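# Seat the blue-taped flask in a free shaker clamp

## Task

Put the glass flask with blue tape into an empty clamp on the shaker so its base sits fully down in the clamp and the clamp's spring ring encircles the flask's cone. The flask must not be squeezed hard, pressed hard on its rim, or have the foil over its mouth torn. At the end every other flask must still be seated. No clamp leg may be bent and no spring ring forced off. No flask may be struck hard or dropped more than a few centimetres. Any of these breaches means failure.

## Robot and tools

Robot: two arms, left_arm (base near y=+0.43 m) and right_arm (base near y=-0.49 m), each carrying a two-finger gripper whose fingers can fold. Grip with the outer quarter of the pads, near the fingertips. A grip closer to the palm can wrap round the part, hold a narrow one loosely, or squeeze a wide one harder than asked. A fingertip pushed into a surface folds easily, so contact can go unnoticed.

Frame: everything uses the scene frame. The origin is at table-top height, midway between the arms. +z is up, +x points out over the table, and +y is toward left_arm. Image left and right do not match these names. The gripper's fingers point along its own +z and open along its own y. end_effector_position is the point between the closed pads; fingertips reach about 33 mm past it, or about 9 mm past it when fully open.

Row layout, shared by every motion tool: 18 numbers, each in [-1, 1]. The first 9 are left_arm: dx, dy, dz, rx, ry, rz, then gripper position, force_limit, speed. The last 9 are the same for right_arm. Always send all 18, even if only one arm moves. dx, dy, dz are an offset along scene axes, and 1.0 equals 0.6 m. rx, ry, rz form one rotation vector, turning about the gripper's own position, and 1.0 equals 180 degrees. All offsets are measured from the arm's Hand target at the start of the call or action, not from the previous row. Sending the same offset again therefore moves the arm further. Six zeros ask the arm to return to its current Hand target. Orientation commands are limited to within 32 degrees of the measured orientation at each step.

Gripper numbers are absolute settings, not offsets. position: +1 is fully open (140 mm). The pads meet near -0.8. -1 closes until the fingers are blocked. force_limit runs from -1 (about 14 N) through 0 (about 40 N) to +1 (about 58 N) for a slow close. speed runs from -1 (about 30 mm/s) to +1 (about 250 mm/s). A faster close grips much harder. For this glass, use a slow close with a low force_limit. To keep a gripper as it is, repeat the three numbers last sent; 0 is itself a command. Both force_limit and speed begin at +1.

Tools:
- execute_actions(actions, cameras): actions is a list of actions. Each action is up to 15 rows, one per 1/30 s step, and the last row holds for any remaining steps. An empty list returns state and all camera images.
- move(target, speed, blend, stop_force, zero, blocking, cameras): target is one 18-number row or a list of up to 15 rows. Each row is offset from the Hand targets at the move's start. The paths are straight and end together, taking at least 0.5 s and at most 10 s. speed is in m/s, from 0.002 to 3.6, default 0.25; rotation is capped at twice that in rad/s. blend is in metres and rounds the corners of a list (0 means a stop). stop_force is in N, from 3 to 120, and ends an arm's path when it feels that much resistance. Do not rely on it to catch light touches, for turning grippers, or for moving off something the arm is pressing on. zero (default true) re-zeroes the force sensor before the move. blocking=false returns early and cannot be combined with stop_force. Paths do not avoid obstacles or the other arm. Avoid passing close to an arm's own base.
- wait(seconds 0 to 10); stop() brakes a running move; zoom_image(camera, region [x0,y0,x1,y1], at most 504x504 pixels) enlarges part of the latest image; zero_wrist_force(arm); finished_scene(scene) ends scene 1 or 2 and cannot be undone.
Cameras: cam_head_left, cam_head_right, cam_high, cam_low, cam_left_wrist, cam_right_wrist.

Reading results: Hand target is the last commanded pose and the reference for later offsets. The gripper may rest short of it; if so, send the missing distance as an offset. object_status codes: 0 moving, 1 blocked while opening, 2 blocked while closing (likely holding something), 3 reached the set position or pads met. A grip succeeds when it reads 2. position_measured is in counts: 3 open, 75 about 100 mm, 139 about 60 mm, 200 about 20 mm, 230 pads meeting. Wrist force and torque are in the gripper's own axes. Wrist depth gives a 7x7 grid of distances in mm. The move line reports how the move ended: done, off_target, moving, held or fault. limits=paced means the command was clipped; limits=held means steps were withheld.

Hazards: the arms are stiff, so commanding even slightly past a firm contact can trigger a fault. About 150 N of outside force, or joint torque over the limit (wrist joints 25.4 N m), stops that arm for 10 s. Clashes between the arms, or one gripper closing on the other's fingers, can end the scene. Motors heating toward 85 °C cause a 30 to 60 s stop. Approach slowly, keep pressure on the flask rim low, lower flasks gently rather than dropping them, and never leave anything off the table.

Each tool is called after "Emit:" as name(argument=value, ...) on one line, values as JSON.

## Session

Emit:
execute_actions(actions=[])

Emit:
zoom_image(camera="cam_head_right", region=[200, 180, 500, 380])

Emit:
zoom_image(camera="cam_head_left", region=[200, 180, 500, 380])

Emit:
zoom_image(camera="cam_high", region=[100, 150, 550, 450])

Scene clock: 0.00 s.
left_arm: end_effector_position=(+0.4830, +0.4519, +0.2276) position_measured=3 object_status=3 end_effector_quat_wxyz=(-0.405, +0.402, +0.803, -0.172) | right_arm: end_effector_position=(+0.4879, -0.1457, +0.3433) position_measured=3 object_status=3 end_effector_quat_wxyz=(-0.018, +0.805, -0.129, +0.579)
Joint positions: left_arm=[-0.166 -1.069 1.246 -0.84 -1.671 0.788] | right_arm=[0.76 -1.417 2.124 -3.344 -2.389 3.715]
Joint velocities: within noise
Joint torques (N m): no reading
Motor temperatures (°C): left_arm=[33 29 31 37 39 37] | right_arm=[31 27 33 40 39 37]
Wrist force (N): no reading
Wrist torque (N m): no reading
Wrist force, peak (N): no reading
Wrist depth (mm): cam_left_wrist=[2032 378 443 2091 453 406 1146 / 2176 1417 479 576 427 361 313 / 2798 2951 1825 484 400 341 298 / - 135 2112 457 366 150 124 / - 2292 525 410 362 315 107 / 2564 2505 476 406 346 300 275 / - 360 415 396 327 288 -] | cam_right_wrist=[2079 2079 2079 2079 1445 1436 - / 2116 2194 2394 2236 2604 2548 2418 / 2443 2394 2443 2443 1991 2061 2174 / 109 141 2135 2061 2097 - 117 / 110 1975 209 535 544 509 111 / 187 202 363 295 462 446 287 / 202 283 285 280 291 404 -]
Hand target: left_arm +0.4830, +0.4519, +0.2276; -0.405, +0.402, +0.803, -0.172 | right_arm +0.4879, -0.1457, +0.3433; -0.018, +0.805, -0.129, +0.579
Tool commands: left_gripper/position=+1.0 left_gripper/force_limit=+1.0 left_gripper/speed=+1.0 right_gripper/position=+1.0 right_gripper/force_limit=+1.0 right_gripper/speed=+1.0
camera_calibration:
cam_left_wrist: T_world_to_cam=[[0.518039, 0.603039, -0.606614, -0.376465], [0.603553, -0.760239, -0.240334, 0.104571], [-0.606102, -0.241621, -0.757799, 0.72088], [0, 0, 0, 1]] pos_world=[0.568836, 0.480702, 0.343044]
cam_right_wrist: T_world_to_cam=[[-0.186596, -0.96892, -0.162409, 0.014828], [-0.619568, 0.244351, -0.745941, 0.593747], [0.762441, -0.038566, -0.645907, -0.0122587], [0, 0, 0, 1]] pos_world=[0.37998, -0.131188, 0.43739]

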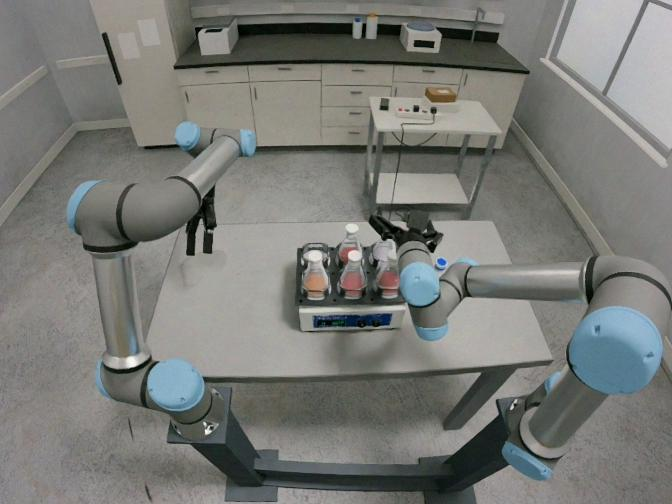

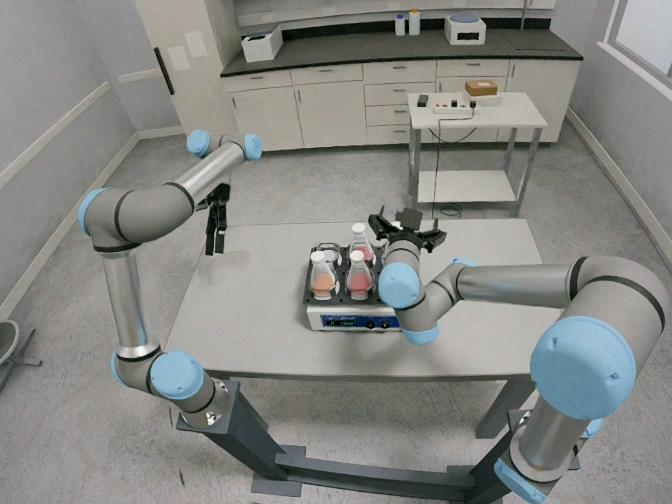

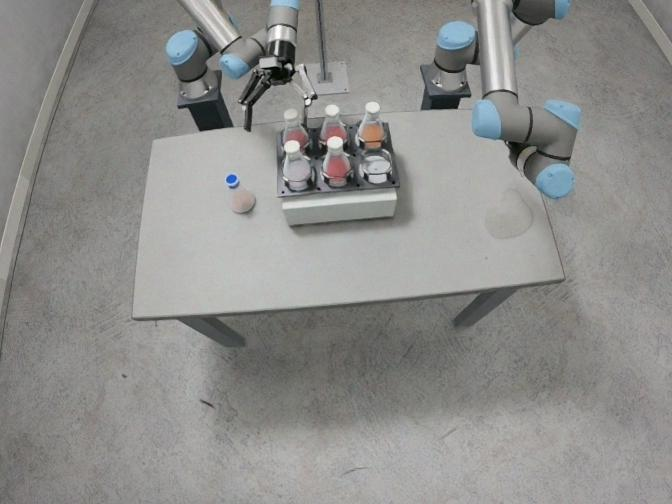

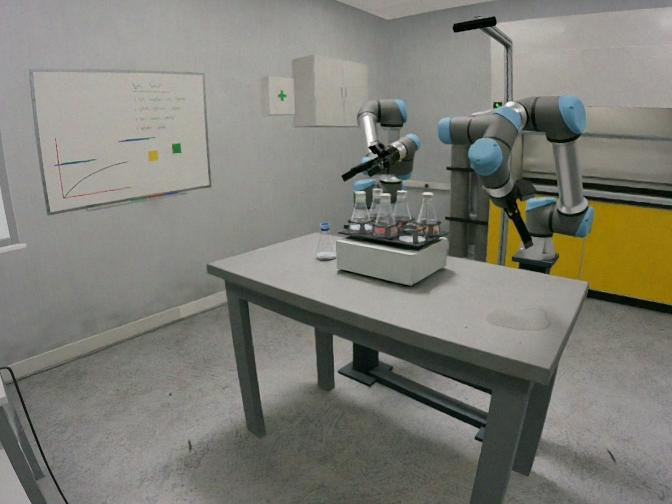

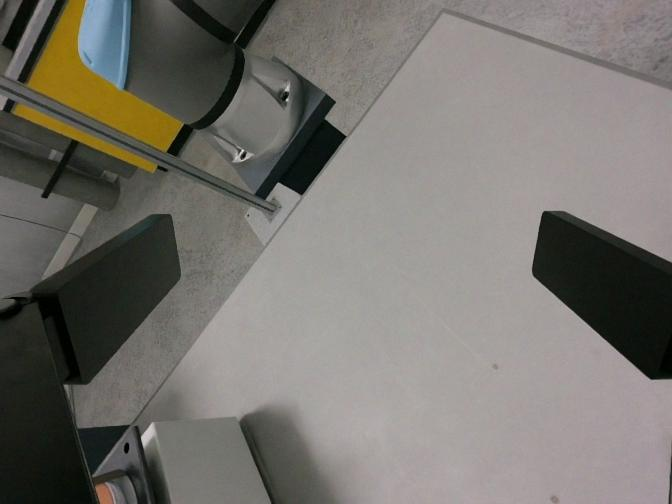

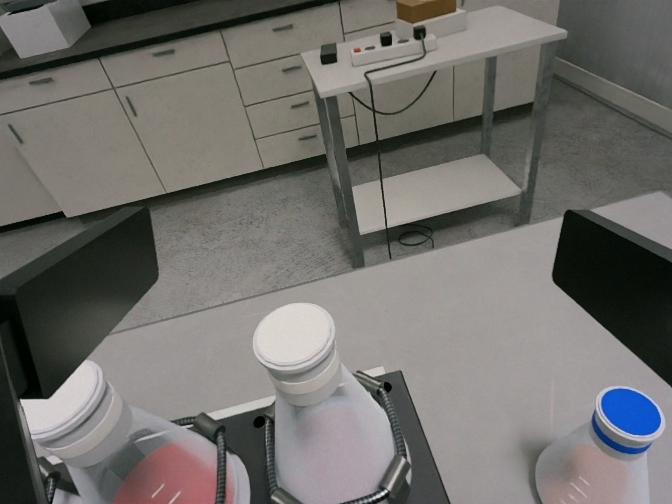

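Scaled by 1.680 from the camera's 672x504 image, which has a finer 960x720 frame.

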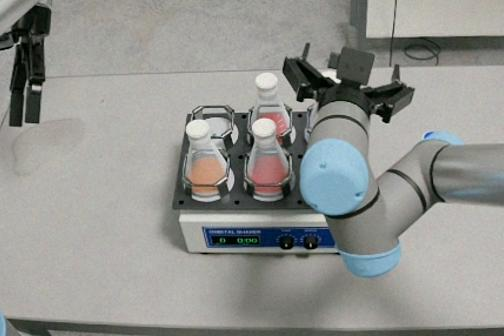

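Scaled by 1.680 from the camera's 672x504 image, which has a finer 960x720 frame.

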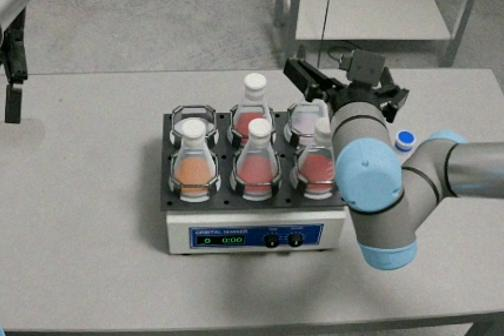

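Scaled by 1.120 from the camera's 672x504 image, which has a finer 960x720 frame.

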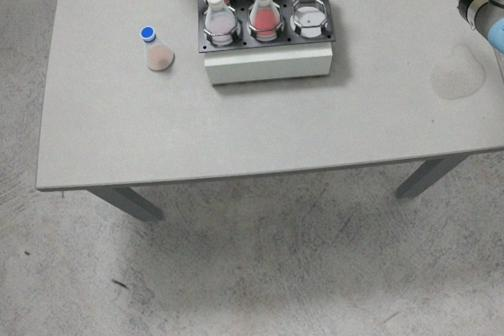

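Emit:
move(target=[[0,0,0,0,0,0,1,1,1,-0.1,-0.2,0.25,0,0,0,0.2,-0.5,0],[0,0,0,0,0,0,1,1,1,-0.1,-0.46,0.22,-0.0088,-0.0452,0.275,0.2,-0.5,0],[0,0,0,0,0,0,1,1,1,-0.0015,-0.34,0.17,-0.0175,-0.0904,0.55,0.2,-0.5,0]], blend=[0.03,0.03,0], speed=0.4, cameras=["all"])

Scene clock: 48.33 s.
left_arm: end_effector_position=(+0.4830, +0.4519, +0.2276) position_measured=3 object_status=3 end_effector_quat_wxyz=(-0.405, +0.402, +0.803, -0.172) | right_arm: end_effector_position=(+0.4869, -0.3496, +0.4453) position_measured=104 object_status=3 end_effector_quat_wxyz=(-0.446, +0.542, +0.543, +0.460)
Joint positions: left_arm=[-0.166 -1.069 1.246 -0.84 -1.671 0.788] | right_arm=[-0.583 -1.379 1.418 -0.361 -0.597 0.252]
Joint torques (N m): left_arm=[0.03 -45.1 -22.65 0.12 -0.19 0.2] | right_arm=[-7.41 -26.94 -28.81 -0.92 0.95 1.48]
Wrist force (N): left_arm=[-0.1 0.5 0.3] | right_arm=[0.2 -0.3 0.3]
Wrist torque (N m): left_arm=[0.10 0.02 0.00] | right_arm=[0.02 -0.08 -0.09]
Wrist force, peak (N): left_arm=[-0.2 0.6 0.0] | right_arm=[-3.0 -2.0 1.8]
Wrist depth (mm): cam_left_wrist=[2052 379 442 2071 463 406 1177 / 2367 1436 480 512 427 360 310 / 3651 2911 1751 477 400 340 297 / - 135 2112 455 392 149 124 / - 2198 552 424 368 316 106 / 2659 2367 462 404 346 298 274 / - 360 415 382 330 287 -] | cam_right_wrist=[2890 - 874 - 787 - - / - 919 2633 843 901 - - / 3000 919 1222 3118 3591 3385 3202 / 2663 104 153 634 - 127 2756 / - 75 495 522 622 110 88 / - - 476 468 620 - 62 / - - 513 510 516 - -]
Hand target: left_arm +0.4830, +0.4519, +0.2276; -0.405, +0.402, +0.803, -0.172 | right_arm +0.4870, -0.3497, +0.4453; -0.446, +0.542, +0.543, +0.460
Off the commanded pose: left_arm 0.000 m, 0 deg | right_arm 0.000 m, 0 deg.
move: done
camera_calibration:
cam_left_wrist: T_world_to_cam=[[0.518039, 0.603039, -0.606614, -0.376465], [0.603553, -0.760239, -0.240334, 0.104571], [-0.606102, -0.241621, -0.757799, 0.72088], [0, 0, 0, 1]] pos_world=[0.568836, 0.480702, 0.343044]
cam_right_wrist: T_world_to_cam=[[0.999397, -0.0120431, 0.0325603, -0.496217], [0.0214417, -0.523503, -0.851754, 0.185602], [0.0273032, 0.851939, -0.522929, 0.661006], [0, 0, 0, 1]] pos_world=[0.47389, -0.47195, 0.519903]

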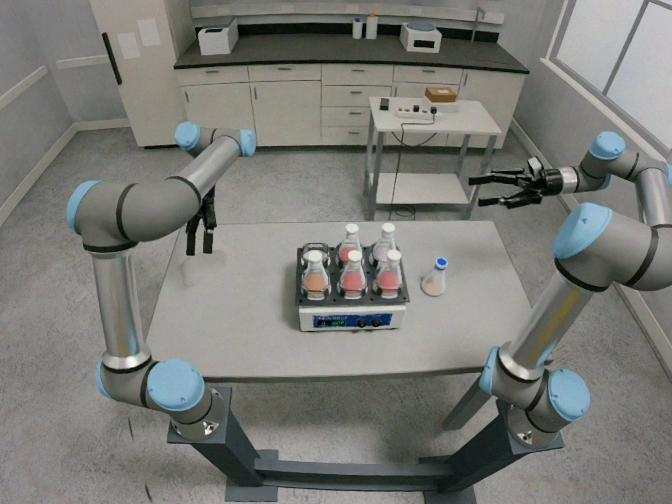

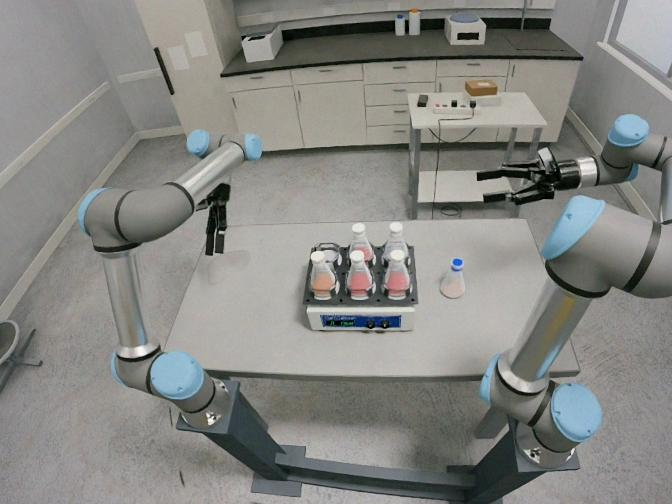

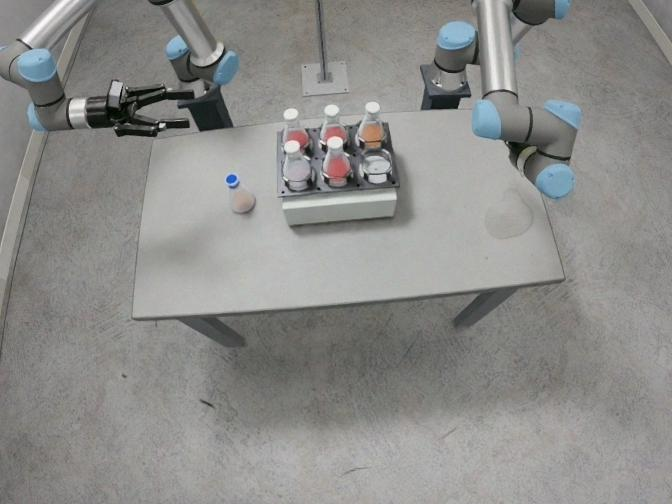

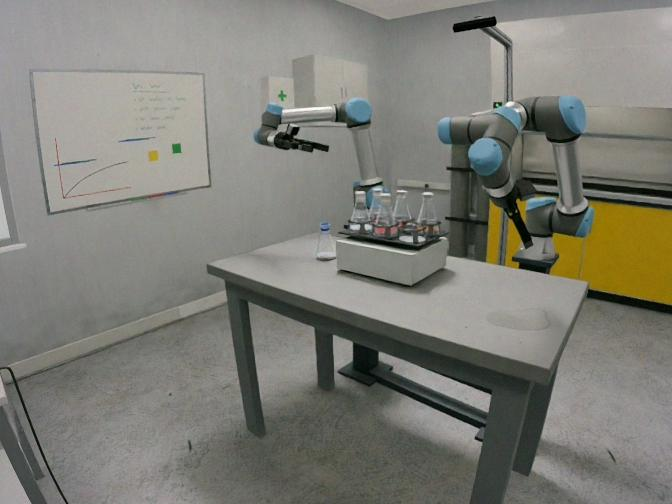

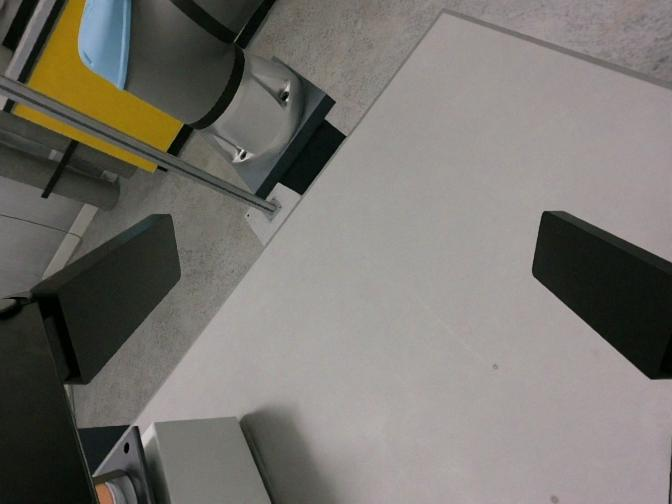

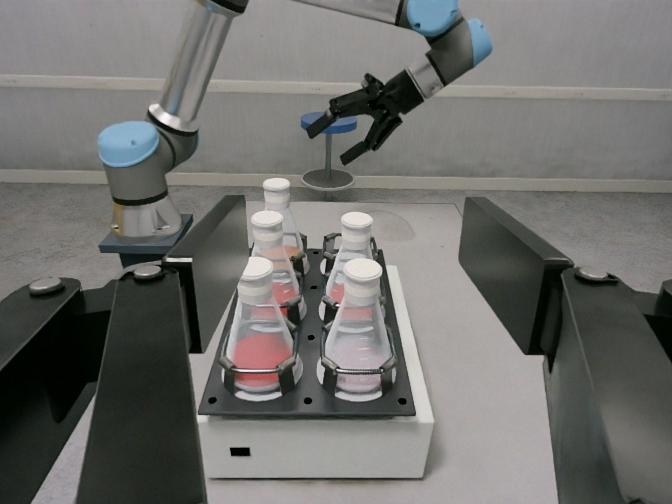

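Emit:
move(target=[0,0,0,0,0,0,1,1,1,0,0.073,-0.35,0,0,0,0.2,-0.5,0], speed=0.3, cameras=["cam_right_wrist"])

Scene clock: 55.43 s.
left_arm: end_effector_position=(+0.4830, +0.4519, +0.2276) position_measured=3 object_status=3 end_effector_quat_wxyz=(-0.405, +0.402, +0.803, -0.172) | right_arm: end_effector_position=(+0.4870, -0.3058, +0.2354) position_measured=104 object_status=3 end_effector_quat_wxyz=(-0.447, +0.542, +0.543, +0.460)
Joint positions: left_arm=[-0.166 -1.069 1.246 -0.84 -1.671 0.788] | right_arm=[-0.508 -1.264 1.844 -0.941 -0.527 0.299]
Joint torques (N m): left_arm=[-0.3 -45.53 -22.85 0.14 -0.06 0.11] | right_arm=[-13.73 -34.76 -16.78 -1.15 -0.66 -1.54]
Wrist force (N): left_arm=[-0.1 0.3 0.1] | right_arm=[-0.2 -0.3 -0.1]
Wrist torque (N m): left_arm=[0.08 0.02 0.00] | right_arm=[0.01 -0.01 -0.08]
Wrist force, peak (N): left_arm=[-0.2 0.6 0.2] | right_arm=[-3.4 -0.3 1.3]
Wrist depth (mm): cam_left_wrist=[2052 377 440 2052 454 403 1164 / 2198 482 473 1766 415 358 313 / 2911 3034 2112 482 397 346 297 / - 135 2032 447 403 149 124 / - 2367 525 429 364 316 106 / 2659 2221 457 403 345 300 273 / - 360 413 386 328 289 -] | cam_right_wrist=[736 817 278 - 757 - 2604 / 743 752 476 540 1118 - - / 2788 871 360 402 718 3291 3160 / 2279 104 153 331 323 118 2394 / - 75 340 344 343 110 88 / - - 370 368 372 - 62 / - - 324 187 316 - -]
Hand target: left_arm +0.4830, +0.4519, +0.2276; -0.405, +0.402, +0.803, -0.172 | right_arm +0.4870, -0.3059, +0.2353; -0.446, +0.542, +0.543, +0.460
Off the commanded pose: left_arm 0.000 m, 0 deg | right_arm 0.000 m, 0 deg.
move: done
camera_calibration:
cam_right_wrist: T_world_to_cam=[[0.999403, -0.0118722, 0.0324568, -0.488852], [0.021443, -0.523499, -0.851756, 0.0297473], [0.0271033, 0.851944, -0.522932, 0.514023], [0, 0, 0, 1]] pos_world=[0.473991, -0.42815, 0.310003]
Images, in order (width x height): cam_right_wrist 672x504.

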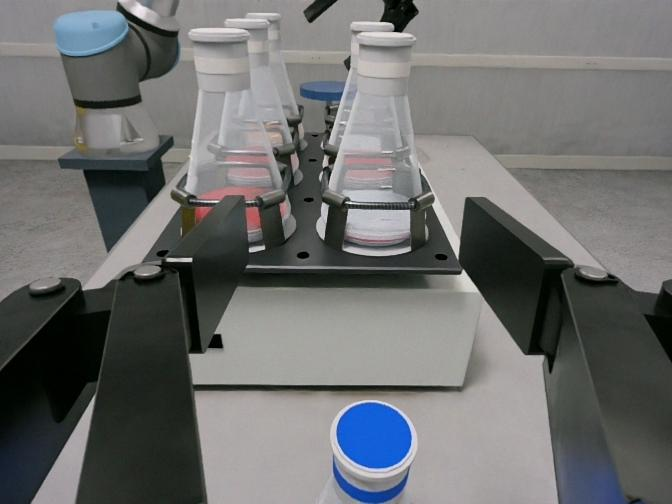

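Emit:
zoom_image(camera="cam_low", region=[300, 180, 460, 280])

Emit:
zoom_image(camera="cam_high", region=[210, 90, 410, 240])

Emit:
zoom_image(camera="cam_head_left", region=[290, 210, 470, 330])

Emit:
zoom_image(camera="cam_head_right", region=[290, 210, 480, 330])

This scene's latest camera images include none from cam_low. They are from: cam_right_wrist. cam_low's image comes with the result of a call that names it in "cameras".

This scene's latest camera images include none from cam_high. They are from: cam_right_wrist. cam_high's image comes with the result of a call that names it in "cameras".

This scene's latest camera images include none from cam_head_left. They are from: cam_right_wrist. cam_head_left's image comes with the result of a call that names it in "cameras".

This scene's latest camera images include none from cam_head_right. They are from: cam_right_wrist. cam_head_right's image comes with the result of a call that names it in "cameras".

Back off toward −y a bit so the flask is fully in the wrist view, and look.

Emit:
move(target=[0,0,0,0,0,0,1,1,1,0.01,-0.16,-0.02,0,0,0,0.2,-0.5,0], speed=0.3, cameras=["all"])

Emit:
zoom_image(camera="cam_low", region=[300, 180, 460, 280])

Emit:
zoom_image(camera="cam_high", region=[210, 90, 410, 240])

Emit:
zoom_image(camera="cam_head_left", region=[290, 210, 470, 330])

Emit:
zoom_image(camera="cam_head_right", region=[290, 210, 480, 330])

Scene clock: 77.57 s.
left_arm: end_effector_position=(+0.4830, +0.4519, +0.2276) position_measured=3 object_status=3 end_effector_quat_wxyz=(-0.405, +0.402, +0.803, -0.172) | right_arm: end_effector_position=(+0.4930, -0.4018, +0.2233) position_measured=104 object_status=3 end_effector_quat_wxyz=(-0.446, +0.542, +0.543, +0.460)
Joint positions: left_arm=[-0.166 -1.069 1.246 -0.84 -1.671 0.788] | right_arm=[-0.658 -1.161 1.723 -0.853 -0.669 0.214]
Joint torques (N m): left_arm=[0.72 -44.96 -22.73 0.06 -0.09 0.17] | right_arm=[4.51 -44.82 -18.05 -0.44 -0.01 1.7]
Wrist force (N): left_arm=[-0.1 0.3 -0.1] | right_arm=[0.0 -0.1 0.4]
Wrist torque (N m): left_arm=[0.06 0.02 0.00] | right_arm=[0.07 -0.02 -0.07]
Wrist force, peak (N): left_arm=[0.0 0.8 0.0] | right_arm=[0.8 -0.5 2.7]
Wrist depth (mm): cam_left_wrist=[2032 375 444 2091 451 406 1177 / 2221 1363 476 1737 421 360 313 / 2798 3077 1737 524 398 342 297 / - 135 2198 455 380 150 124 / - 2393 481 441 368 317 106 / 2727 2316 469 422 329 299 275 / - 360 413 377 330 289 -] | cam_right_wrist=[3537 856 356 367 2215 3000 - / 3703 862 445 504 891 - - / 2855 922 398 414 689 3160 3291 / 2279 104 401 409 411 118 2323 / - 75 432 406 - 110 88 / - - 354 394 371 - 62 / - - 311 313 313 - -]
Hand target: left_arm +0.4830, +0.4519, +0.2276; -0.405, +0.402, +0.803, -0.172 | right_arm +0.4930, -0.4019, +0.2233; -0.446, +0.542, +0.543, +0.460
Off the commanded pose: left_arm 0.000 m, 0 deg | right_arm 0.000 m, 0 deg.
move: done
camera_calibration:
cam_left_wrist: T_world_to_cam=[[0.518039, 0.603039, -0.606614, -0.376465], [0.603553, -0.760239, -0.240334, 0.104571], [-0.606102, -0.241621, -0.757799, 0.72088], [0, 0, 0, 1]] pos_world=[0.568836, 0.480702, 0.343044]
cam_right_wrist: T_world_to_cam=[[0.999397, -0.0121836, 0.0325254, -0.495777], [0.0213422, -0.523386, -0.851828, -0.0308671], [0.0274017, 0.852008, -0.52281, 0.589259], [0, 0, 0, 1]] pos_world=[0.47999, -0.52425, 0.297903]

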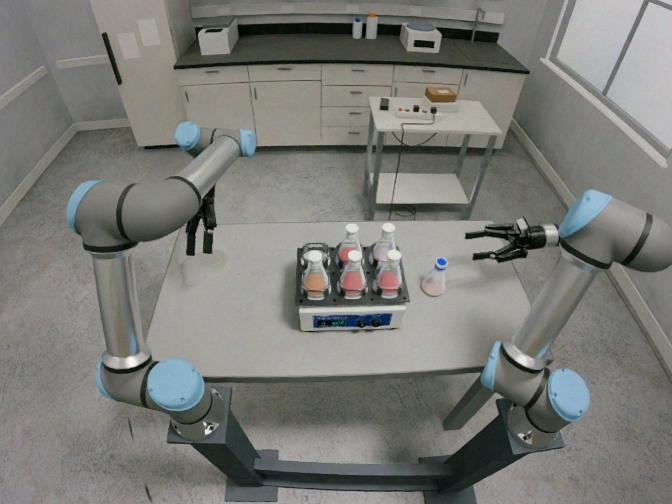

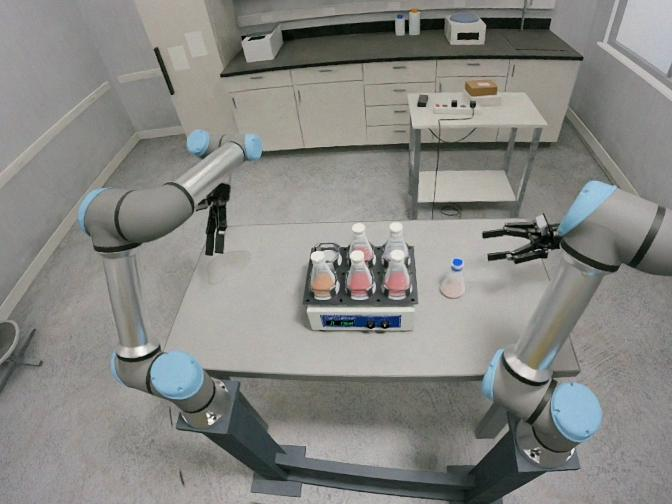

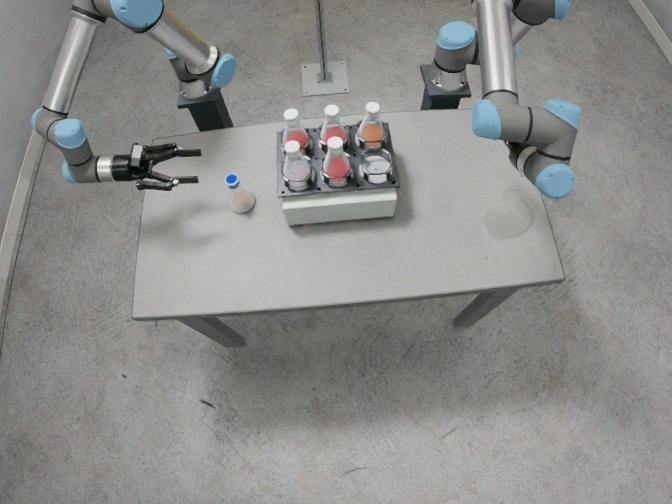

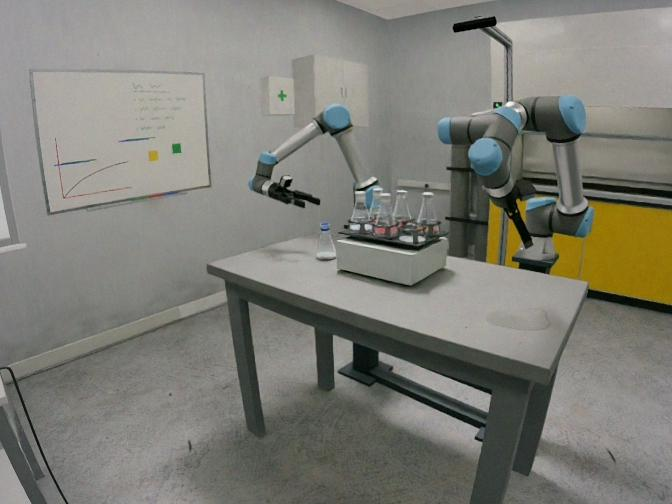

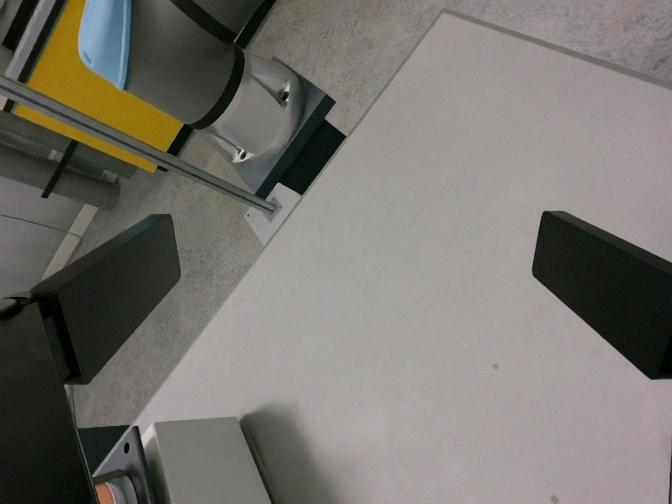

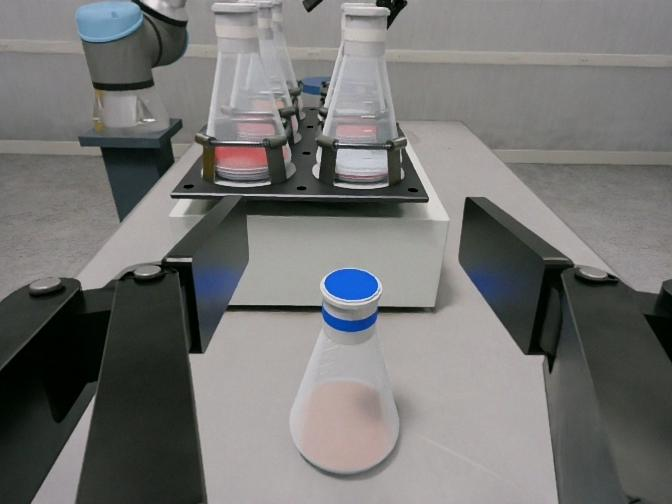

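Scaled by 3.150 from the camera's 672x504 image, which has a finer 960x720 frame.

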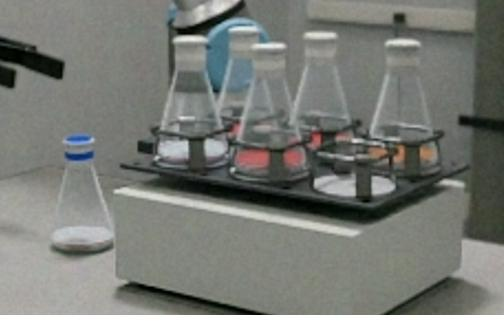

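Scaled by 2.520 from the camera's 672x504 image, which has a finer 960x720 frame.

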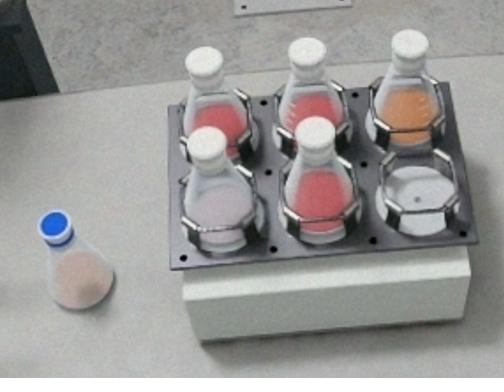

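Scaled by 2.800 from the camera's 672x504 image, which has a finer 960x720 frame.

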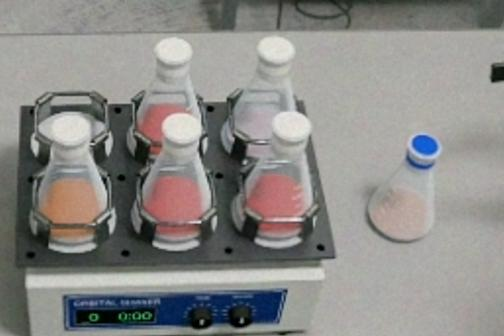

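Scaled by 2.653 from the camera's 672x504 image, which has a finer 960x720 frame.

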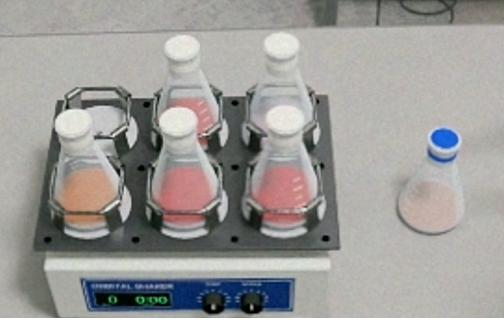

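Emit:
move(target=[[0,0,0,0,0,0,1,1,1,0.01,-0.01,-0.1855,0,0,0,0.2,-0.5,0],[0,0,0,0,0,0,1,1,1,0.01,0.125,-0.1855,0,0,0,0.2,-0.5,0]], speed=0.15, cameras=["cam_right_wrist"])

Scene clock: 92.20 s.
left_arm: end_effector_position=(+0.4830, +0.4519, +0.2276) position_measured=3 object_status=3 end_effector_quat_wxyz=(-0.405, +0.402, +0.803, -0.172) | right_arm: end_effector_position=(+0.4989, -0.3268, +0.1120) position_measured=104 object_status=3 end_effector_quat_wxyz=(-0.446, +0.542, +0.544, +0.460)
Joint positions: left_arm=[-0.166 -1.069 1.246 -0.84 -1.671 0.788] | right_arm=[-0.532 -1.03 1.888 -1.205 -0.55 0.283]
Joint torques (N m): left_arm=[-0.16 -44.4 -23.43 0.17 0.06 0.18] | right_arm=[-10.17 -30.04 -22.65 1.62 -0.12 -1.53]
Wrist force (N): left_arm=[0.1 0.5 0.1] | right_arm=[-0.3 -0.1 0.5]
Wrist torque (N m): left_arm=[0.11 -0.02 0.00] | right_arm=[0.07 0.01 -0.07]
Wrist force, peak (N): left_arm=[-0.1 0.7 0.1] | right_arm=[0.0 -0.3 2.6]
Wrist depth (mm): cam_left_wrist=[2112 378 441 2032 449 405 1158 / 2176 1363 476 1825 426 362 312 / 2992 2951 2013 482 400 341 298 / - 135 2133 478 379 149 124 / - 2367 539 427 355 309 106 / 2727 2316 485 404 347 297 273 / - 358 413 383 319 288 -] | cam_right_wrist=[738 313 278 286 362 - - / 826 286 288 292 289 - - / 3291 298 300 136 296 466 513 / 364 109 153 147 323 128 383 / - 75 266 280 293 110 88 / - - 222 213 232 - 62 / - - 194 187 195 - -]
Hand target: left_arm +0.4830, +0.4519, +0.2276; -0.405, +0.402, +0.803, -0.172 | right_arm +0.4990, -0.3269, +0.1120; -0.446, +0.542, +0.543, +0.460
Off the commanded pose: left_arm 0.000 m, 0 deg | right_arm 0.000 m, 0 deg.
move: done
camera_calibration:
cam_right_wrist: T_world_to_cam=[[0.9994, -0.0118196, 0.0325435, -0.496984], [0.0215443, -0.5235, -0.851753, -0.0865735], [0.0271039, 0.851944, -0.522931, 0.467114], [0, 0, 0, 1]] pos_world=[0.485891, -0.44915, 0.186703]
Images, in order (width x height): cam_right_wrist 672x504.

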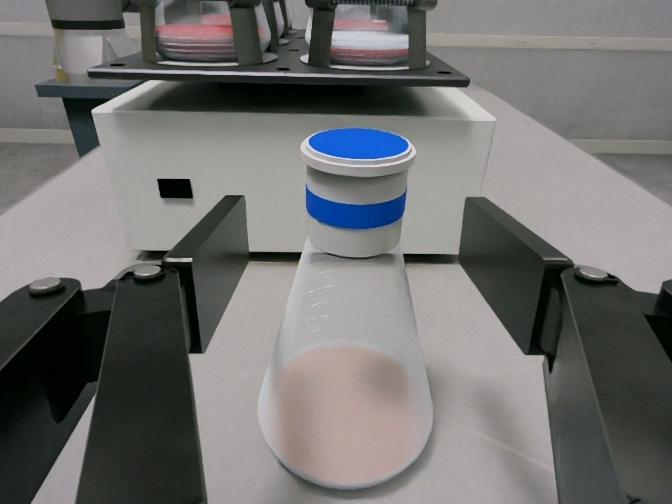

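Emit:
execute_actions(actions=[[[0,0,0,0,0,0,1,1,1,0,0,0.006,0,0,0,0.2,-0.2,-1]],[[0,0,0,0,0,0,1,1,1,0,0,0,0,0,0,-1,-0.2,-1]],[[0,0,0,0,0,0,1,1,1,0,0,0,0,0,0,-1,-0.2,-1]],[[0,0,0,0,0,0,1,1,1,0,0,0,0,0,0,-1,-0.2,-1]],[[0,0,0,0,0,0,1,1,1,0,0,0,0,0,0,-1,-0.2,-1]],[[0,0,0,0,0,0,1,1,1,0,0,0,0,0,0,-1,-0.2,-1]],[[0,0,0,0,0,0,1,1,1,0,0,0,0,0,0,-1,-0.2,-1]],[[0,0,0,0,0,0,1,1,1,0,0,0,0,0,0,-1,-0.2,-1]]], cameras=["cam_right_wrist"])

Scene clock: 100.37 s.
left_arm: end_effector_position=(+0.4830, +0.4519, +0.2276) position_measured=3 object_status=3 end_effector_quat_wxyz=(-0.405, +0.402, +0.803, -0.172) | right_arm: end_effector_position=(+0.4990, -0.3269, +0.1156) position_measured=173 object_status=2 end_effector_quat_wxyz=(-0.446, +0.542, +0.543, +0.460)
Joint positions: left_arm=[-0.166 -1.069 1.246 -0.84 -1.671 0.788] | right_arm=[-0.532 -1.037 1.886 -1.197 -0.55 0.283]
Joint torques (N m): left_arm=[-0.03 -45.63 -24.15 0.07 0.04 0.35] | right_arm=[-2.22 -31.15 -11.78 -0.63 1.89 -1.64]
Wrist force (N): left_arm=[-0.1 0.4 0.1] | right_arm=[0.2 -0.3 -0.2]
Wrist torque (N m): left_arm=[0.08 0.02 0.00] | right_arm=[0.05 -0.06 -0.06]
Wrist force, peak (N): left_arm=[-0.2 0.6 -0.2] | right_arm=[-2.3 -0.3 1.0]
Wrist depth (mm): cam_left_wrist=[2013 377 441 2052 452 410 1146 / 2133 1355 474 571 423 360 314 / 3077 2911 1751 487 395 342 297 / - 135 2221 448 381 149 125 / - 2133 519 431 363 315 106 / 2595 2316 483 406 346 300 274 / - 361 414 383 329 289 -] | cam_right_wrist=[745 283 278 285 3000 - 2521 / 2962 283 285 287 287 - 3038 / 522 301 300 138 293 479 567 / 353 325 101 148 127 370 373 / - 81 76 262 - 87 80 / - 74 - 219 - - 68 / - - - 188 - - -]
Hand target: left_arm +0.4830, +0.4519, +0.2276; -0.405, +0.402, +0.803, -0.172 | right_arm +0.4990, -0.3269, +0.1156; -0.446, +0.542, +0.543, +0.460
Off the commanded pose: left_arm 0.000 m, 0 deg | right_arm 0.000 m, 0 deg.
Step readings (end_effector_position of left_arm | right_arm):
0: (+0.4830, +0.4519, +0.2276) | (+0.4990, -0.3269, +0.1120)
1: (+0.4830, +0.4519, +0.2276) | (+0.4990, -0.3269, +0.1120)
2: (+0.4830, +0.4519, +0.2276) | (+0.4990, -0.3269, +0.1128)
4: (+0.4830, +0.4519, +0.2276) | (+0.4990, -0.3269, +0.1150)
8: (+0.4830, +0.4519, +0.2276) | (+0.4990, -0.3269, +0.1159)
15: (+0.4830, +0.4519, +0.2276) | (+0.4990, -0.3269, +0.1157)
16: (+0.4830, +0.4519, +0.2276) | (+0.4990, -0.3269, +0.1156)
17: (+0.4830, +0.4519, +0.2276) | (+0.4990, -0.3269, +0.1156)
19: (+0.4830, +0.4519, +0.2276) | (+0.4990, -0.3269, +0.1156)
23: (+0.4830, +0.4519, +0.2276) | (+0.4990, -0.3269, +0.1156)
30: (+0.4830, +0.4519, +0.2276) | (+0.4990, -0.3269, +0.1156)
31: (+0.4830, +0.4519, +0.2276) | (+0.4990, -0.3269, +0.1156)
32: (+0.4830, +0.4519, +0.2276) | (+0.4990, -0.3269, +0.1156)
34: (+0.4830, +0.4519, +0.2276) | (+0.4990, -0.3269, +0.1156)
38: (+0.4830, +0.4519, +0.2276) | (+0.4990, -0.3269, +0.1156)
45: (+0.4830, +0.4519, +0.2276) | (+0.4990, -0.3269, +0.1156)
46: (+0.4830, +0.4519, +0.2276) | (+0.4990, -0.3269, +0.1156)
47: (+0.4830, +0.4519, +0.2276) | (+0.4990, -0.3269, +0.1156)
49: (+0.4830, +0.4519, +0.2276) | (+0.4990, -0.3269, +0.1156)
53: (+0.4830, +0.4519, +0.2276) | (+0.4990, -0.3269, +0.1156)
60: (+0.4830, +0.4519, +0.2276) | (+0.4990, -0.3269, +0.1156)
61: (+0.4830, +0.4519, +0.2276) | (+0.4990, -0.3269, +0.1156)
62: (+0.4830, +0.4519, +0.2276) | (+0.4990, -0.3269, +0.1156)
64: (+0.4830, +0.4519, +0.2276) | (+0.4990, -0.3269, +0.1156)
68: (+0.4830, +0.4519, +0.2276) | (+0.4990, -0.3269, +0.1156)
75: (+0.4830, +0.4519, +0.2276) | (+0.4990, -0.3269, +0.1156)
76: (+0.4830, +0.4519, +0.2276) | (+0.4990, -0.3269, +0.1156)
77: (+0.4830, +0.4519, +0.2276) | (+0.4990, -0.3269, +0.1156)
79: (+0.4830, +0.4519, +0.2276) | (+0.4990, -0.3269, +0.1156)
83: (+0.4830, +0.4519, +0.2276) | (+0.4990, -0.3269, +0.1156)
90: (+0.4830, +0.4519, +0.2276) | (+0.4990, -0.3269, +0.1156)
91: (+0.4830, +0.4519, +0.2276) | (+0.4990, -0.3269, +0.1156)
92: (+0.4830, +0.4519, +0.2276) | (+0.4990, -0.3269, +0.1156)
94: (+0.4830, +0.4519, +0.2276) | (+0.4990, -0.3269, +0.1156)
98: (+0.4830, +0.4519, +0.2276) | (+0.4990, -0.3269, +0.1156)
105: (+0.4830, +0.4519, +0.2276) | (+0.4990, -0.3269, +0.1156)
106: (+0.4830, +0.4519, +0.2276) | (+0.4990, -0.3269, +0.1156)
107: (+0.4830, +0.4519, +0.2276) | (+0.4990, -0.3269, +0.1156)
109: (+0.4830, +0.4519, +0.2276) | (+0.4990, -0.3269, +0.1156)
113: (+0.4830, +0.4519, +0.2276) | (+0.4990, -0.3269, +0.1156)
120: (+0.4830, +0.4519, +0.2276) | (+0.4990, -0.3269, +0.1156)
camera_calibration:
cam_right_wrist: T_world_to_cam=[[0.999397, -0.0120431, 0.0325603, -0.497201], [0.0214417, -0.523503, -0.851754, -0.0835956], [0.0273032, 0.851939, -0.522929, 0.46893], [0, 0, 0, 1]] pos_world=[0.48589, -0.44925, 0.190203]
Images, in order (width x height): cam_right_wrist 672x504.

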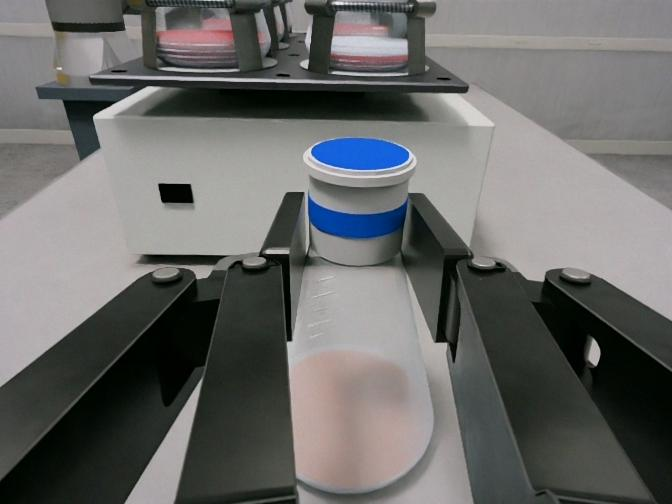

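Emit:
move(target=[[0,0,0,0,0,0,1,1,1,0,0,0.08,0,0,0,-1,-0.2,-1],[0,0,0,0,0,0,1,1,1,0.335,0.1,0.12,0,0,0,-1,-0.2,-1],[0,0,0,0,0,0,1,1,1,0.335,0.787,0.06,0,0,0,-1,-0.2,-1]], blend=[0.02,0.05,0], speed=[0.1,0.2,0.2], cameras=["all"])

Scene clock: 108.00 s.
left_arm: end_effector_position=(+0.4830, +0.4519, +0.2276) position_measured=3 object_status=3 end_effector_quat_wxyz=(-0.405, +0.402, +0.803, -0.172) | right_arm: end_effector_position=(+0.6983, +0.1311, +0.1522) position_measured=173 object_status=2 end_effector_quat_wxyz=(-0.447, +0.542, +0.545, +0.458)
Joint positions: left_arm=[-0.166 -1.069 1.246 -0.84 -1.671 0.788] | right_arm=[0.247 -0.415 1.062 -3.155 -0.311 2.516]
Joint torques (N m): left_arm=[0.18 -46.15 -24 0.38 -0.01 0.49] | right_arm=[0.09 -67.52 -24.95 -2.46 1.23 0.59]
Wrist force (N): left_arm=[-0.1 0.3 0.2] | right_arm=[-1.9 -0.3 1.0]
Wrist torque (N m): left_arm=[0.07 0.02 0.00] | right_arm=[-0.01 0.06 -0.02]
Wrist force, peak (N): left_arm=[0.1 0.6 0.3] | right_arm=[3.2 -3.8 11.4]
Wrist depth (mm): cam_left_wrist=[2071 377 417 2052 455 407 1177 / 2198 1346 477 578 420 360 311 / 3122 2798 1795 477 402 342 297 / - 135 2091 453 379 150 124 / - 2244 527 427 363 315 106 / 2727 2367 482 403 347 300 - / - 361 410 385 328 288 -] | cam_right_wrist=[1959 2097 3160 2855 3038 - - / - - - 2521 - - - / 504 572 - 138 550 2788 2469 / - - 100 144 128 2135 2116 / - 81 76 240 - 87 79 / - 74 - 219 - - 68 / - - - 200 - - -]
Hand target: left_arm +0.4830, +0.4519, +0.2276; -0.405, +0.402, +0.803, -0.172 | right_arm +0.6983, +0.1311, +0.1522; -0.447, +0.542, +0.545, +0.458 (not the last commanded pose)
Tool commands: left_gripper/position=+1.0 left_gripper/force_limit=+1.0 left_gripper/speed=+1.0 right_gripper/position=-1.0 right_gripper/force_limit=-0.2 right_gripper/speed=-1.0
Off the commanded pose: left_arm 0.000 m, 0 deg | right_arm 0.014 m, 0 deg.
FORCE FAULT: contact force on the right arm reached its limit, and that arm stopped. The contact can be on any part of that arm, not only on its tool. That arm's remaining commands of this call were not run. That arm is still stopped at the end of this call. That arm stays stopped for about 10 more seconds. Until then a move that you send moves the other arm only, and its call returns only when the move has ended. Once the stop has ended, the next robot result says so. If the stop ends while you think or write, that arm runs what you send next, counted from a new Hand target: where the arm stands when the stop ends. While its stop runs, that arm takes no new command, but its gripper still runs the gripper command that each later call begins with. Until it ends, the stop uses up actions while you think or wait. An arm that is not stopped still takes commands.
move: fault (right_arm)
camera_calibration:
cam_left_wrist: T_world_to_cam=[[0.518039, 0.603039, -0.606614, -0.376465], [0.603553, -0.760239, -0.240334, 0.104571], [-0.606102, -0.241621, -0.757799, 0.72088], [0, 0, 0, 1]] pos_world=[0.568836, 0.480702, 0.343044]
cam_right_wrist: T_world_to_cam=[[0.999475, -0.00868754, 0.0312016, -0.692448], [0.0219623, -0.526259, -0.850041, 0.182785], [0.0238049, 0.85028, -0.525792, 0.0955324], [0, 0, 0, 1]] pos_world=[0.685797, 0.00894738, 0.22721]

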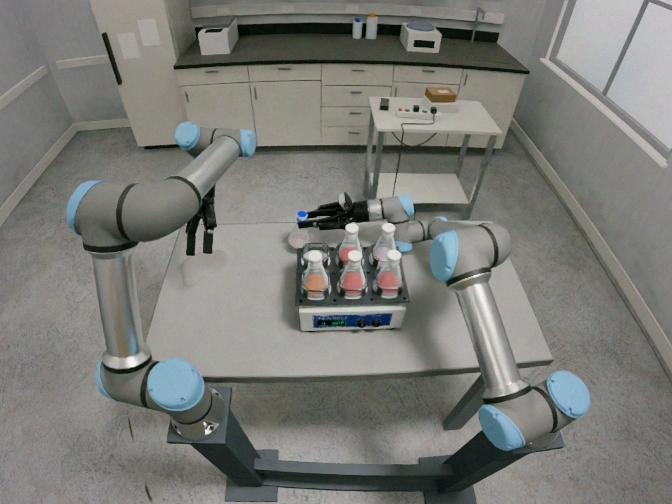

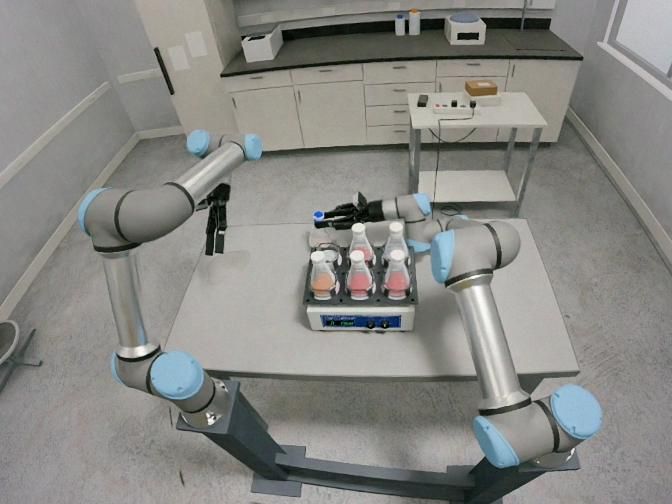

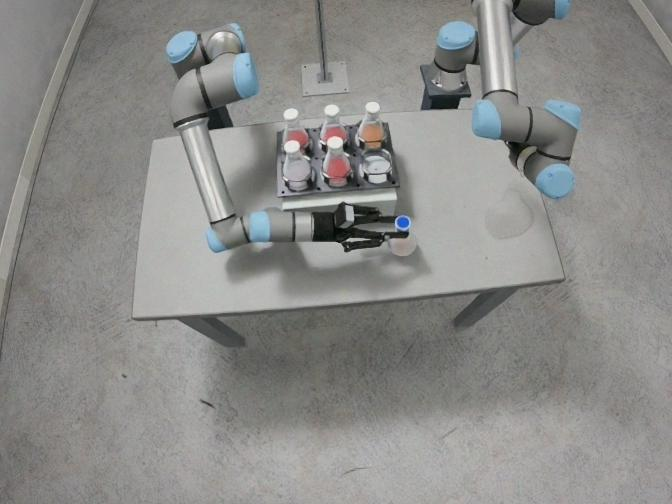

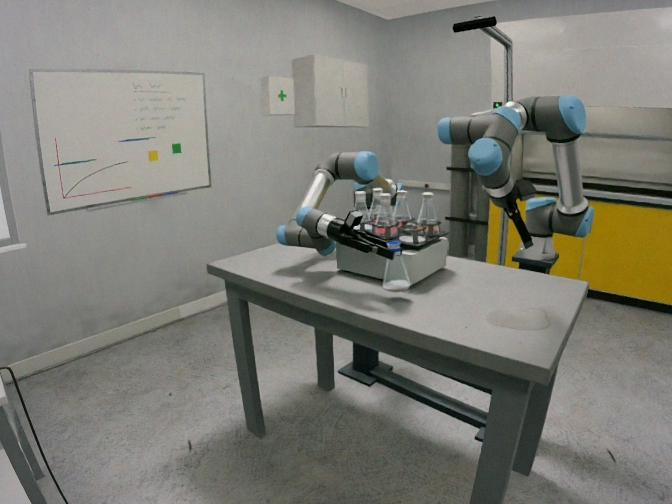

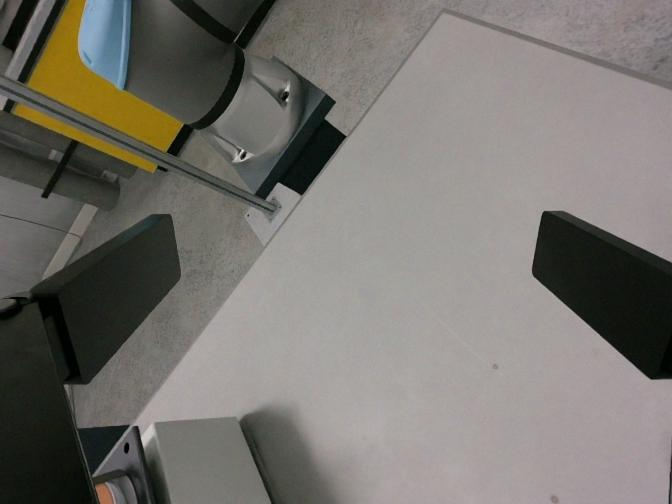

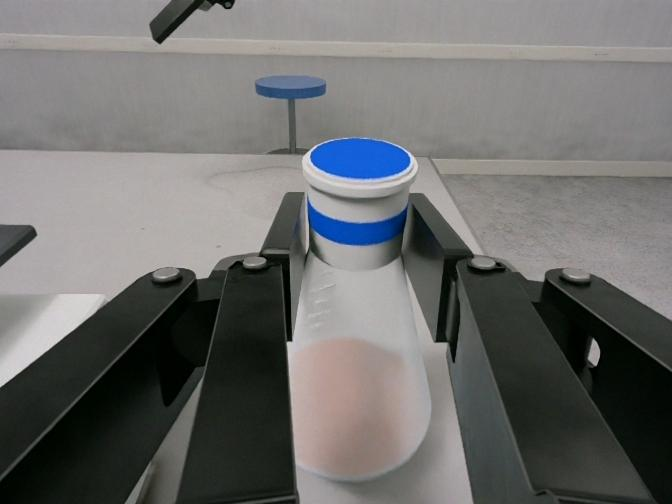

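Emit:
zoom_image(camera="cam_high", region=[150, 90, 450, 300])

Emit:
zoom_image(camera="cam_low", region=[250, 140, 470, 310])

Emit:
zoom_image(camera="cam_head_right", region=[290, 180, 530, 340])

Scaled by 1.680 from the camera's 672x504 image, which has a finer 960x720 frame.

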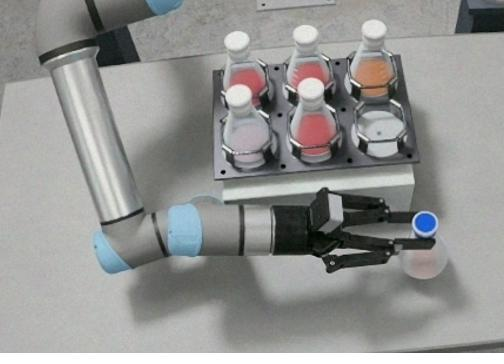

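Scaled by 2.291 from the camera's 672x504 image, which has a finer 960x720 frame.

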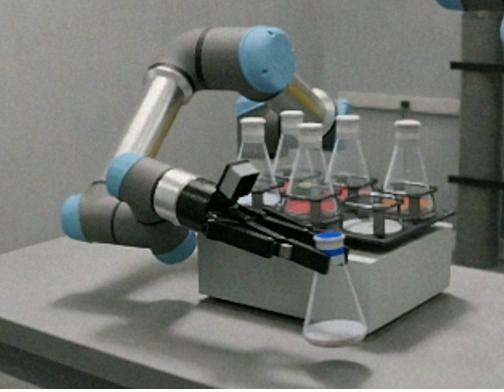

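Scaled by 2.100 from the camera's 672x504 image, which has a finer 960x720 frame.

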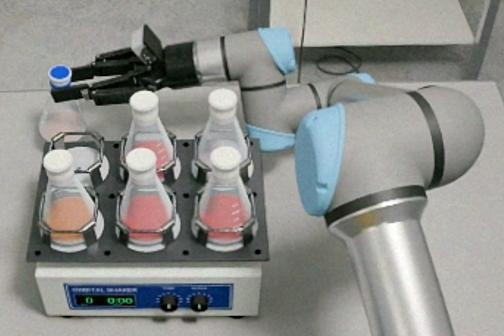

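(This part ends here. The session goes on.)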